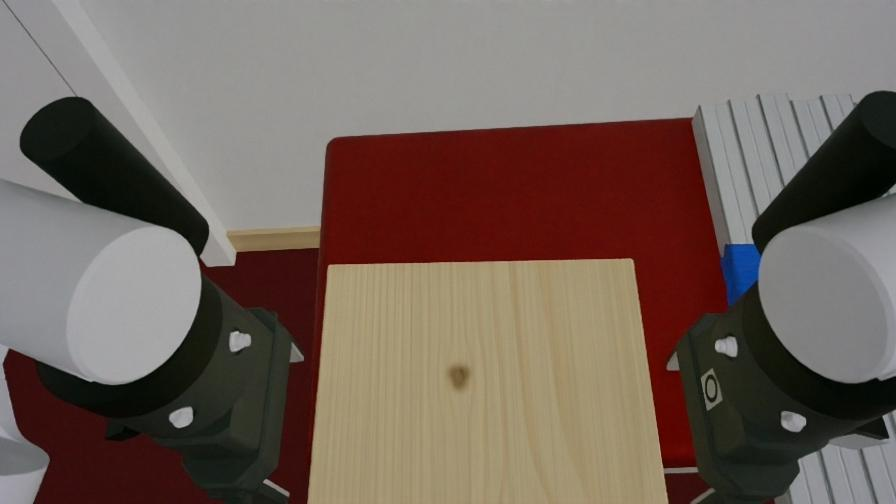

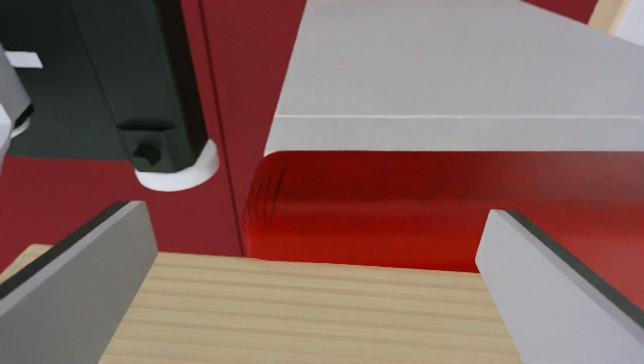

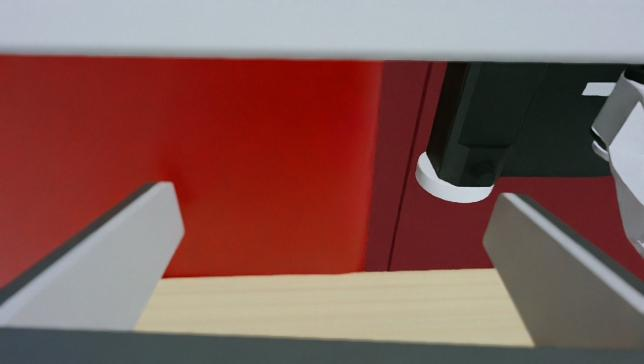

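Emit:
move(joints={"left_shoulder_pitch_rad":-0.971,"left_shoulder_roll_rad":0.303,"left_shoulder_yaw_rad":-0.062,"left_elbow_rad":-1.796,"left_forearm_roll_rad":0.36,"left_wrist_pitch_rad":1.853,"left_hand_roll_rad":0.443,"right_shoulder_pitch_rad":-0.971,"right_shoulder_roll_rad":-0.303,"right_shoulder_yaw_rad":0.062,"right_elbow_rad":-1.796,"right_forearm_roll_rad":-0.36,"right_wrist_pitch_rad":1.853,"right_hand_roll_rad":-0.443}, min_time_s=1.5)

Scene clock: 111.70 s.
Joint torques (N m): left_arm=[-20.73 -13.7 -3.37 -12.05 7.06 -6.28 2.21] | right_arm=[-18.37 18.56 8.25 -9.07 -6.64 -4.34 -1.28]
External joint torques (N m): left_arm=[-8.28 -16.41 -5.57 -3.4 6.79 -6.08 2.22] | right_arm=[-6.37 21.68 10.32 -0.88 -6.62 -4.19 -1.28]
Motor temperatures (°C): left_arm=[31 28 31 36 34 33 37] | right_arm=[34 30 32 31 36 36 34]
Wrist force (N): left_arm=[-5.2 37.5 -2.2] | right_arm=[-2.6 -44.0 15.0]
Wrist torque (N m): left_arm=[0.71 0.65 -1.98] | right_arm=[1.80 0.43 1.02]
Wrist force, peak (N): left_arm=[-5.5 39.2 -2.4] | right_arm=[-2.7 -44.4 15.5]
move: done
base_odometry: x=+0.557 y=+1.200 heading=+0.000
lidar_m: 0.41 0.34 1.28 3.35 2.37 1.68 1.60 1.68 2.23 1.14 0.70 0.84
base_status: not commanded
joint_positions: torso_squat_rad=+0.385 torso_shift_rad=+0.000 torso_pitch_rad=+0.800 torso_yaw_rad=+0.000 left_shoulder_pitch_rad=-0.969 left_shoulder_roll_rad=+0.307 left_shoulder_yaw_rad=-0.060 left_elbow_rad=-1.795 left_forearm_roll_rad=+0.358 left_wrist_pitch_rad=+1.854 left_hand_roll_rad=+0.442 left_gripper_m=+0.099 right_shoulder_pitch_rad=-0.969 right_shoulder_roll_rad=-0.308 right_shoulder_yaw_rad=+0.059 right_elbow_rad=-1.796 right_forearm_roll_rad=-0.358 right_wrist_pitch_rad=+1.854 right_hand_roll_rad=-0.443 right_gripper_m=+0.099 head_pan_rad=+0.000 head_tilt_rad=+0.300
joint_status: all done
wheel_motors_off: 0
motor_effort: left_wheel=-6(6) right_wheel=+4(7)
chest: x=-0.0062 y=+0.0000 z=+1.1449 quat_wxyz=(+0.921, +0.000, +0.389, +0.000) (m; base frame)
left_hand: x=+0.3646 y=+0.1279 z=+0.7653 quat_wxyz=(+0.997, -0.072, +0.001, +0.001) (m; base frame)
right_hand: x=+0.3654 y=-0.1287 z=+0.7658 quat_wxyz=(+0.997, +0.072, +0.000, -0.002) (m; base frame)
pictures: head_camera, left_wrist_camera, right_wrist_camera
camera_calibration:
head_camera: T_world_to_cam=[[-0.013663, -0.999501, -0.0284856, 0.037249], [-0.863545, 0.0261569, -0.503593, 0.822273], [0.504087, 0.017718, -0.863471, 0.963575], [0, 0, 0, 1]] pos_world=[0.224853, -0.00135028, 1.24717]
left_wrist_camera: T_world_to_cam=[[0.999509, 0.0279114, -0.0142426, -0.357656], [0.0309862, -0.812732, 0.581813, -0.323506], [0.00466377, -0.581968, -0.813198, 0.767596], [0, 0, 0, 1]] pos_world=[0.363924, 0.193775, 0.807333]
right_wrist_camera: T_world_to_cam=[[-0.999308, -0.0209774, -0.0307063, 0.384743], [-0.0355665, 0.78028, 0.624418, -0.337753], [0.0108609, 0.625078, -0.780487, 0.746338], [0, 0, 0, 1]] pos_world=[0.364359, -0.194907, 0.80522]

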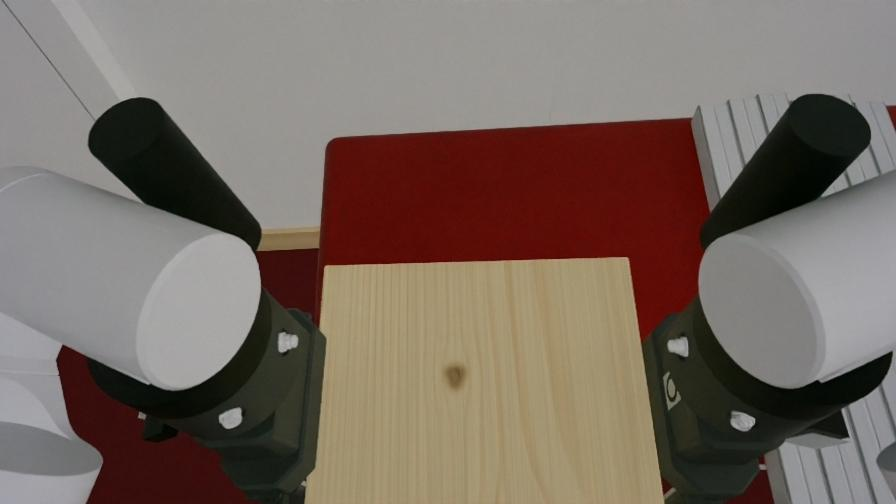

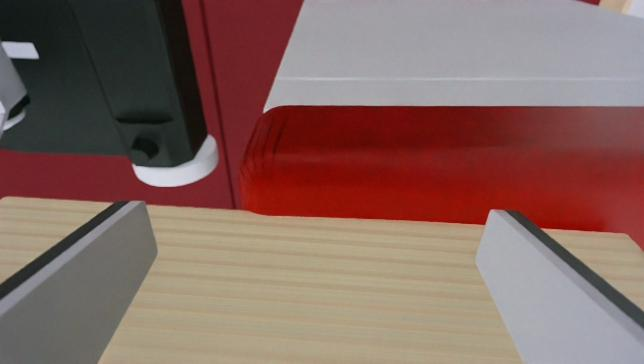

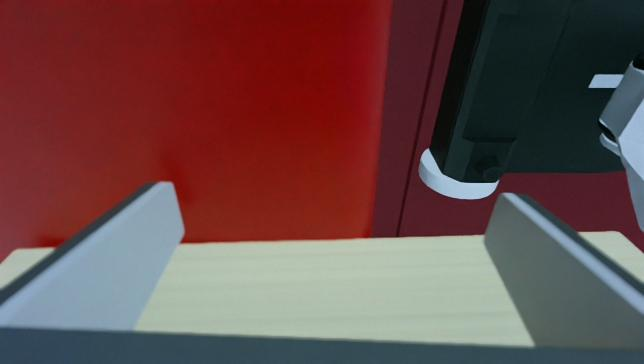

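Emit:
move(joints={"left_shoulder_roll_rad":0.294,"right_shoulder_roll_rad":-0.294}, min_time_s=0.7, cameras=[])

Emit:
move(joints={"torso_squat_rad":0.25}, min_time_s=1.5)

Scene clock: 114.40 s.
Joint torques (N m): left_arm=[-23.19 -26.45 -7.18 -14.44 13.72 -8.13 2.75] | right_arm=[-18.03 32.65 12.24 -9.46 -11.55 -6.28 -1.31]
External joint torques (N m): left_arm=[-10.75 -29.06 -9.32 -5.77 13.44 -7.92 2.75] | right_arm=[-6.03 35.68 14.26 -1.26 -11.52 -6.13 -1.31]
Motor temperatures (°C): left_arm=[31 28 31 36 34 33 37] | right_arm=[34 30 32 31 36 37 34]
Wrist force (N): left_arm=[-1.3 65.1 -2.4] | right_arm=[0.5 -73.1 25.6]
Wrist torque (N m): left_arm=[1.30 0.20 -3.02] | right_arm=[3.03 0.72 1.54]
Wrist force, peak (N): left_arm=[-0.7 65.7 -2.2] | right_arm=[1.0 -73.7 26.1]
move: done
base_odometry: x=+0.557 y=+1.200 heading=+0.000
lidar_m: 0.42 0.34 1.28 3.34 2.38 1.69 1.61 1.68 2.23 1.15 0.71 0.85
base_status: not commanded
joint_positions: torso_squat_rad=+0.385 torso_shift_rad=+0.000 torso_pitch_rad=+0.799 torso_yaw_rad=+0.000 left_shoulder_pitch_rad=-0.968 left_shoulder_roll_rad=+0.301 left_shoulder_yaw_rad=-0.059 left_elbow_rad=-1.795 left_forearm_roll_rad=+0.357 left_wrist_pitch_rad=+1.855 left_hand_roll_rad=+0.442 left_gripper_m=+0.099 right_shoulder_pitch_rad=-0.969 right_shoulder_roll_rad=-0.303 right_shoulder_yaw_rad=+0.058 right_elbow_rad=-1.796 right_forearm_roll_rad=-0.357 right_wrist_pitch_rad=+1.855 right_hand_roll_rad=-0.443 right_gripper_m=+0.099 head_pan_rad=+0.000 head_tilt_rad=+0.300
joint_status: all done
wheel_motors_off: 0
motor_effort: left_wheel=-6(6) right_wheel=+5(7)
chest: x=-0.0063 y=+0.0000 z=+1.1449 quat_wxyz=(+0.921, +0.000, +0.389, +0.000) (m; base frame)
left_hand: x=+0.3638 y=+0.1260 z=+0.7651 quat_wxyz=(+0.997, -0.074, +0.002, +0.002) (m; base frame)
right_hand: x=+0.3648 y=-0.1267 z=+0.7659 quat_wxyz=(+0.997, +0.074, +0.000, -0.002) (m; base frame)
pictures: none
No camera images: "cameras" was empty.

Scene clock: 116.20 s.
Joint torques (N m): left_arm=[-21.14 -14.4 -3.44 -14.43 8.56 -4.56 1.7] | right_arm=[-17.65 14.66 4.3 -12.09 -6.41 -2.94 -1.23]
External joint torques (N m): left_arm=[-8.72 -16.93 -5.54 -5.76 8.27 -4.36 1.7] | right_arm=[-5.67 17.58 6.27 -3.88 -6.38 -2.79 -1.23]
Motor temperatures (°C): left_arm=[31 28 31 36 35 33 37] | right_arm=[34 30 32 31 36 37 34]
Wrist force (N): left_arm=[-1.4 37.9 -17.9] | right_arm=[3.2 -33.4 -4.7]
Wrist torque (N m): left_arm=[0.75 -0.28 -1.97] | right_arm=[0.41 0.47 0.90]
Wrist force, peak (N): left_arm=[-1.4 67.5 -18.5] | right_arm=[1.4 -73.0 25.1]
move: done
base_odometry: x=+0.557 y=+1.200 heading=+0.000
lidar_m: 0.40 0.34 1.29 3.34 2.36 1.69 1.60 1.67 2.24 1.14 0.71 0.85
base_status: not commanded
joint_positions: torso_squat_rad=+0.250 torso_shift_rad=+0.000 torso_pitch_rad=+0.801 torso_yaw_rad=+0.000 left_shoulder_pitch_rad=-0.969 left_shoulder_roll_rad=+0.298 left_shoulder_yaw_rad=-0.060 left_elbow_rad=-1.795 left_forearm_roll_rad=+0.358 left_wrist_pitch_rad=+1.854 left_hand_roll_rad=+0.443 left_gripper_m=+0.099 right_shoulder_pitch_rad=-0.970 right_shoulder_roll_rad=-0.298 right_shoulder_yaw_rad=+0.060 right_elbow_rad=-1.795 right_forearm_roll_rad=-0.358 right_wrist_pitch_rad=+1.854 right_hand_roll_rad=-0.443 right_gripper_m=+0.099 head_pan_rad=+0.000 head_tilt_rad=+0.300
joint_status: all done
wheel_motors_off: 0
motor_effort: left_wheel=-4(11) right_wheel=+3(10)
chest: x=-0.0057 y=+0.0001 z=+1.1742 quat_wxyz=(+0.921, +0.000, +0.390, +0.000) (m; base frame)
left_hand: x=+0.3635 y=+0.1241 z=+0.7940 quat_wxyz=(+0.997, -0.076, +0.003, +0.001) (m; base frame)
right_hand: x=+0.3640 y=-0.1238 z=+0.7945 quat_wxyz=(+0.997, +0.076, +0.002, -0.001) (m; base frame)
pictures: head_camera, left_wrist_camera, right_wrist_camera
camera_calibration:
head_camera: T_world_to_cam=[[-0.0135613, -0.999502, -0.0285078, 0.0381882], [-0.86409, 0.026061, -0.502663, 0.836331], [0.503155, 0.0178166, -0.864012, 0.989215], [0, 0, 0, 1]] pos_world=[0.225454, -0.00125082, 1.27617]
left_wrist_camera: T_world_to_cam=[[0.999466, 0.0271313, -0.0182077, -0.352774], [0.0326508, -0.808056, 0.5882, -0.349652], [0.00124578, -0.58848, -0.80851, 0.787009], [0, 0, 0, 1]] pos_world=[0.363022, 0.190172, 0.835547]
right_wrist_camera: T_world_to_cam=[[-0.999385, -0.0229091, -0.0265313, 0.380763], [-0.0345239, 0.774326, 0.631844, -0.36652], [0.00606895, 0.632372, -0.774641, 0.763637], [0, 0, 0, 1]] pos_world=[0.363241, -0.190373, 0.833231]

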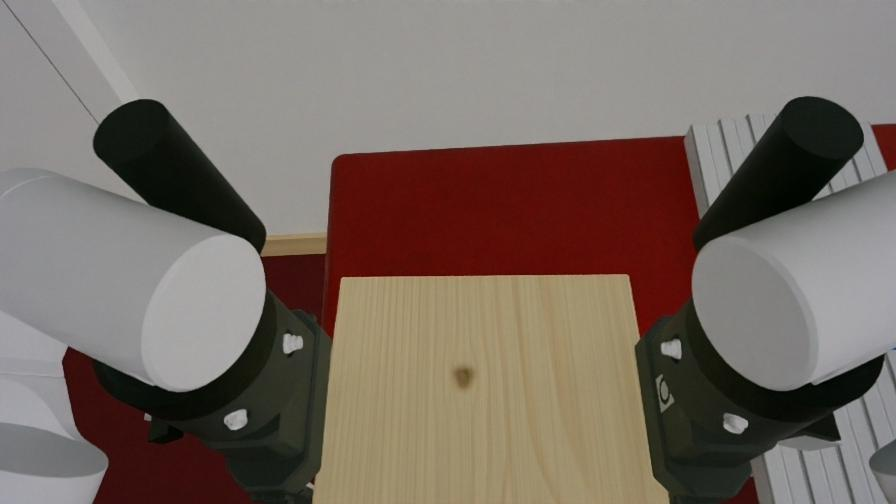

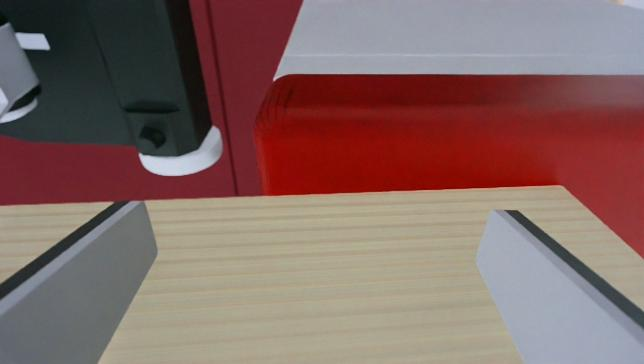

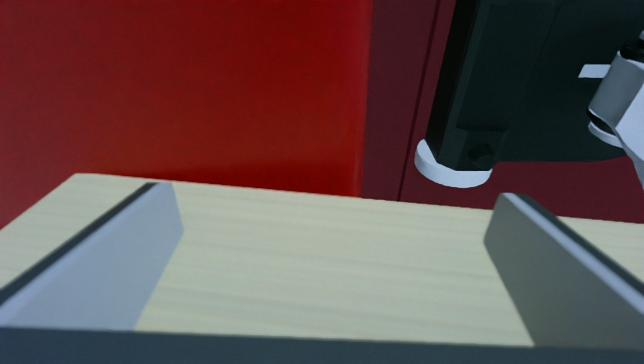

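Emit:
move(joints={"torso_squat_rad":0.1}, min_time_s=1.5)

Scene clock: 126.23 s.
Joint torques (N m): left_arm=[-22.69 -14.04 -2.44 -14.8 8.06 -5.38 1.81] | right_arm=[-17.57 14.74 4.21 -13.14 -6.8 -2.58 -0.38]
External joint torques (N m): left_arm=[-10.27 -16.56 -4.54 -6.12 7.77 -5.18 1.81] | right_arm=[-5.6 17.65 6.19 -4.92 -6.77 -2.43 -0.38]
Motor temperatures (°C): left_arm=[31 28 31 37 35 33 37] | right_arm=[34 30 32 31 36 37 34]
Wrist force (N): left_arm=[-4.2 36.9 -17.8] | right_arm=[6.4 -33.1 -7.2]
Wrist torque (N m): left_arm=[0.87 -0.07 -1.97] | right_arm=[0.27 0.75 0.06]
Wrist force, peak (N): left_arm=[-4.7 38.5 -17.9] | right_arm=[6.2 -34.1 -7.0]
move: done
base_odometry: x=+0.557 y=+1.200 heading=+0.000
lidar_m: 0.41 0.34 1.29 3.35 2.37 1.69 1.60 1.67 2.23 1.15 0.70 0.85
base_status: not commanded
joint_positions: torso_squat_rad=+0.100 torso_shift_rad=+0.000 torso_pitch_rad=+0.801 torso_yaw_rad=+0.000 left_shoulder_pitch_rad=-0.968 left_shoulder_roll_rad=+0.298 left_shoulder_yaw_rad=-0.061 left_elbow_rad=-1.794 left_forearm_roll_rad=+0.358 left_wrist_pitch_rad=+1.854 left_hand_roll_rad=+0.443 left_gripper_m=+0.099 right_shoulder_pitch_rad=-0.970 right_shoulder_roll_rad=-0.298 right_shoulder_yaw_rad=+0.060 right_elbow_rad=-1.795 right_forearm_roll_rad=-0.358 right_wrist_pitch_rad=+1.854 right_hand_roll_rad=-0.443 right_gripper_m=+0.099 head_pan_rad=+0.000 head_tilt_rad=+0.300
joint_status: all done
wheel_motors_off: 0
motor_effort: left_wheel=-3(4) right_wheel=+4(5)
chest: x=-0.0056 y=+0.0001 z=+1.1924 quat_wxyz=(+0.921, +0.000, +0.390, +0.000) (m; base frame)
left_hand: x=+0.3633 y=+0.1240 z=+0.8120 quat_wxyz=(+0.997, -0.076, +0.003, +0.001) (m; base frame)
right_hand: x=+0.3640 y=-0.1238 z=+0.8126 quat_wxyz=(+0.997, +0.076, +0.002, -0.001) (m; base frame)
pictures: head_camera, left_wrist_camera, right_wrist_camera
camera_calibration:
head_camera: T_world_to_cam=[[-0.0135663, -0.999501, -0.0285093, 0.0387115], [-0.864177, 0.0260629, -0.502512, 0.845391], [0.503005, 0.0178199, -0.8641, 1.00504], [0, 0, 0, 1]] pos_world=[0.225554, -0.00125082, 1.29438]
left_wrist_camera: T_world_to_cam=[[0.999454, 0.0269149, -0.0191679, -0.351381], [0.0330409, -0.808063, 0.588169, -0.360348], [0.000341667, -0.588482, -0.808511, 0.801892], [0, 0, 0, 1]] pos_world=[0.362821, 0.190172, 0.853548]
right_wrist_camera: T_world_to_cam=[[-0.999399, -0.0225989, -0.0262807, 0.38109], [-0.0341248, 0.774383, 0.631796, -0.377974], [0.00607342, 0.632313, -0.774689, 0.777749], [0, 0, 0, 1]] pos_world=[0.363239, -0.190473, 0.851331]

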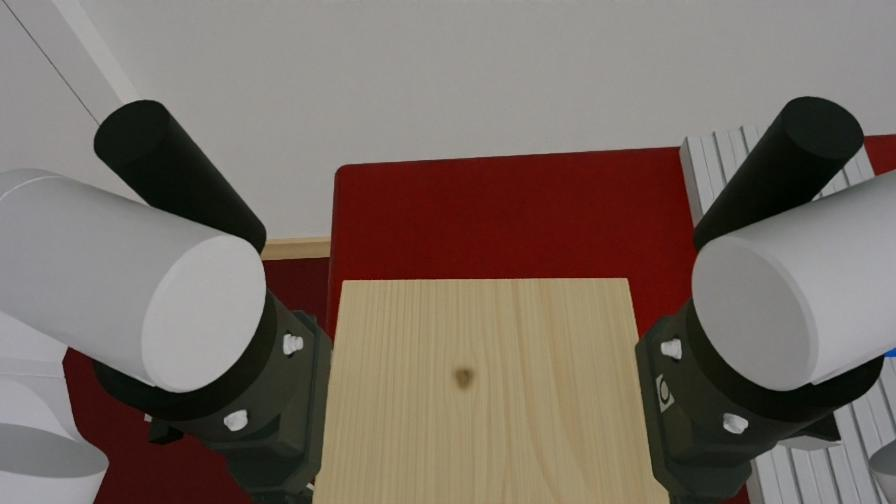

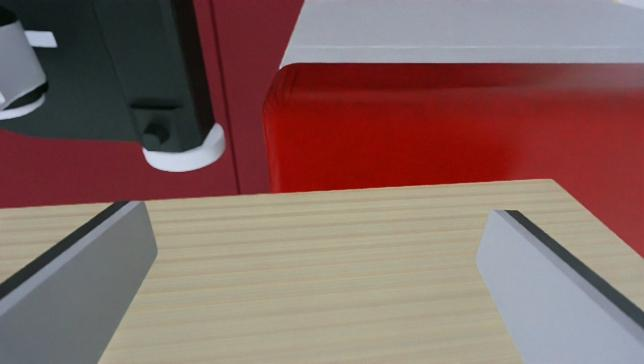

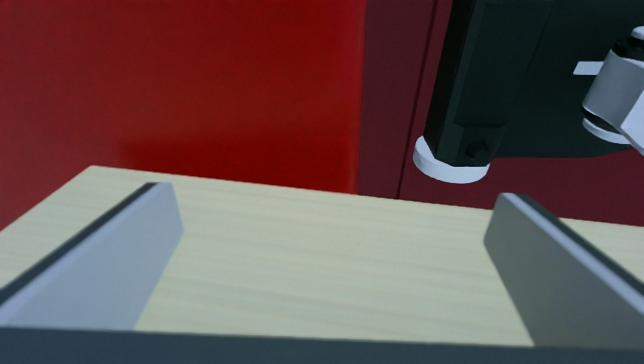

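Emit:
move(joints={"left_shoulder_roll_rad":0.278,"right_shoulder_roll_rad":-0.278,"torso_squat_rad":0.0}, min_time_s=1)

Scene clock: 128.87 s.
Joint torques (N m): left_arm=[-31.19 -35.31 -9.04 -20.07 18.42 -10.44 4.5] | right_arm=[-23.8 37.26 10.71 -16.01 -14.58 -7.8 -2.78]
External joint torques (N m): left_arm=[-18.81 -37.65 -11.03 -11.38 18.11 -10.24 4.5] | right_arm=[-11.85 40 12.58 -7.78 -14.53 -7.65 -2.79]
Motor temperatures (°C): left_arm=[31 28 31 37 36 33 37] | right_arm=[34 30 32 31 37 37 34]
Wrist force (N): left_arm=[-1.4 85.5 -16.4] | right_arm=[4.3 -81.1 4.7]
Wrist torque (N m): left_arm=[2.08 -0.16 -4.66] | right_arm=[1.07 1.42 3.04]
Wrist force, peak (N): left_arm=[-1.3 86.3 -17.2] | right_arm=[4.3 -81.1 4.7]
move: done
base_odometry: x=+0.557 y=+1.200 heading=+0.000
lidar_m: 0.40 0.34 1.29 3.34 2.37 1.69 1.60 1.67 2.24 1.15 0.71 0.85
base_status: not commanded
joint_positions: torso_squat_rad=+0.000 torso_shift_rad=+0.000 torso_pitch_rad=+0.801 torso_yaw_rad=+0.000 left_shoulder_pitch_rad=-0.966 left_shoulder_roll_rad=+0.287 left_shoulder_yaw_rad=-0.059 left_elbow_rad=-1.793 left_forearm_roll_rad=+0.355 left_wrist_pitch_rad=+1.856 left_hand_roll_rad=+0.442 left_gripper_m=+0.099 right_shoulder_pitch_rad=-0.968 right_shoulder_roll_rad=-0.288 right_shoulder_yaw_rad=+0.059 right_elbow_rad=-1.794 right_forearm_roll_rad=-0.356 right_wrist_pitch_rad=+1.855 right_hand_roll_rad=-0.442 right_gripper_m=+0.099 head_pan_rad=+0.000 head_tilt_rad=+0.300
joint_status: all done
wheel_motors_off: 0
motor_effort: left_wheel=-3(4) right_wheel=+3(5)
chest: x=-0.0056 y=+0.0001 z=+1.1959 quat_wxyz=(+0.921, +0.000, +0.390, +0.000) (m; base frame)
left_hand: x=+0.3610 y=+0.1207 z=+0.8145 quat_wxyz=(+0.997, -0.079, +0.006, +0.002) (m; base frame)
right_hand: x=+0.3621 y=-0.1203 z=+0.8154 quat_wxyz=(+0.997, +0.080, +0.005, -0.002) (m; base frame)
pictures: head_camera, left_wrist_camera, right_wrist_camera
camera_calibration:
head_camera: T_world_to_cam=[[-0.0135676, -0.999502, -0.0285052, 0.0388034], [-0.864202, 0.0260612, -0.50247, 0.84705], [0.502962, 0.0178169, -0.864125, 1.00802], [0, 0, 0, 1]] pos_world=[0.225554, -0.00125082, 1.29778]
left_wrist_camera: T_world_to_cam=[[0.999293, 0.0277108, -0.0254262, -0.343997], [0.0373945, -0.804107, 0.593308, -0.370601], [-0.00400431, -0.593839, -0.804574, 0.800956], [0, 0, 0, 1]] pos_world=[0.36082, 0.187169, 0.855562]
right_wrist_camera: T_world_to_cam=[[-0.999536, -0.0219292, -0.0211614, 0.375309], [-0.0303871, 0.769764, 0.637605, -0.389237], [0.00230708, 0.637952, -0.770073, 0.776062], [0, 0, 0, 1]] pos_world=[0.361516, -0.187239, 0.853746]

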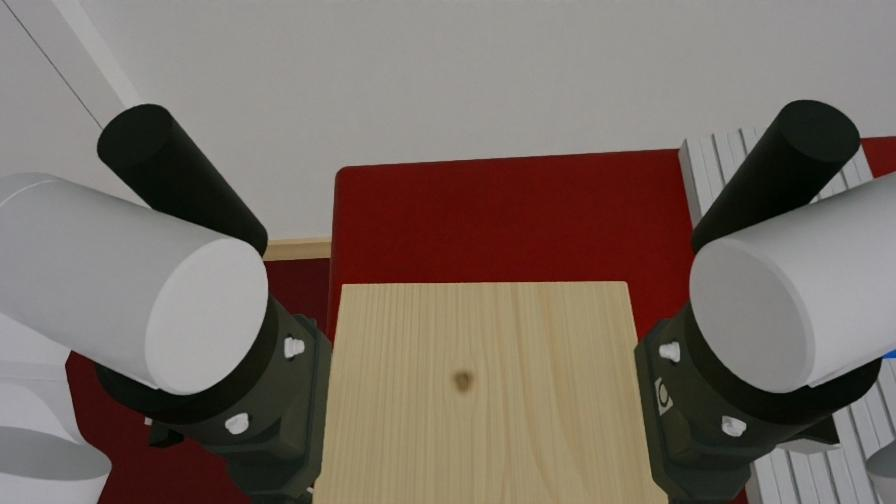

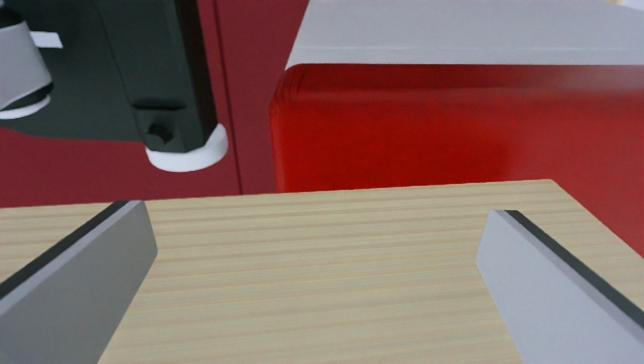

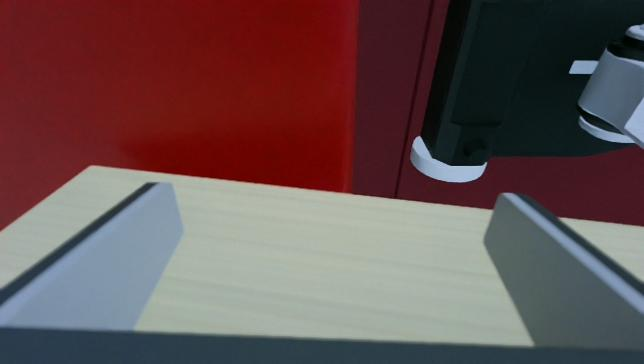

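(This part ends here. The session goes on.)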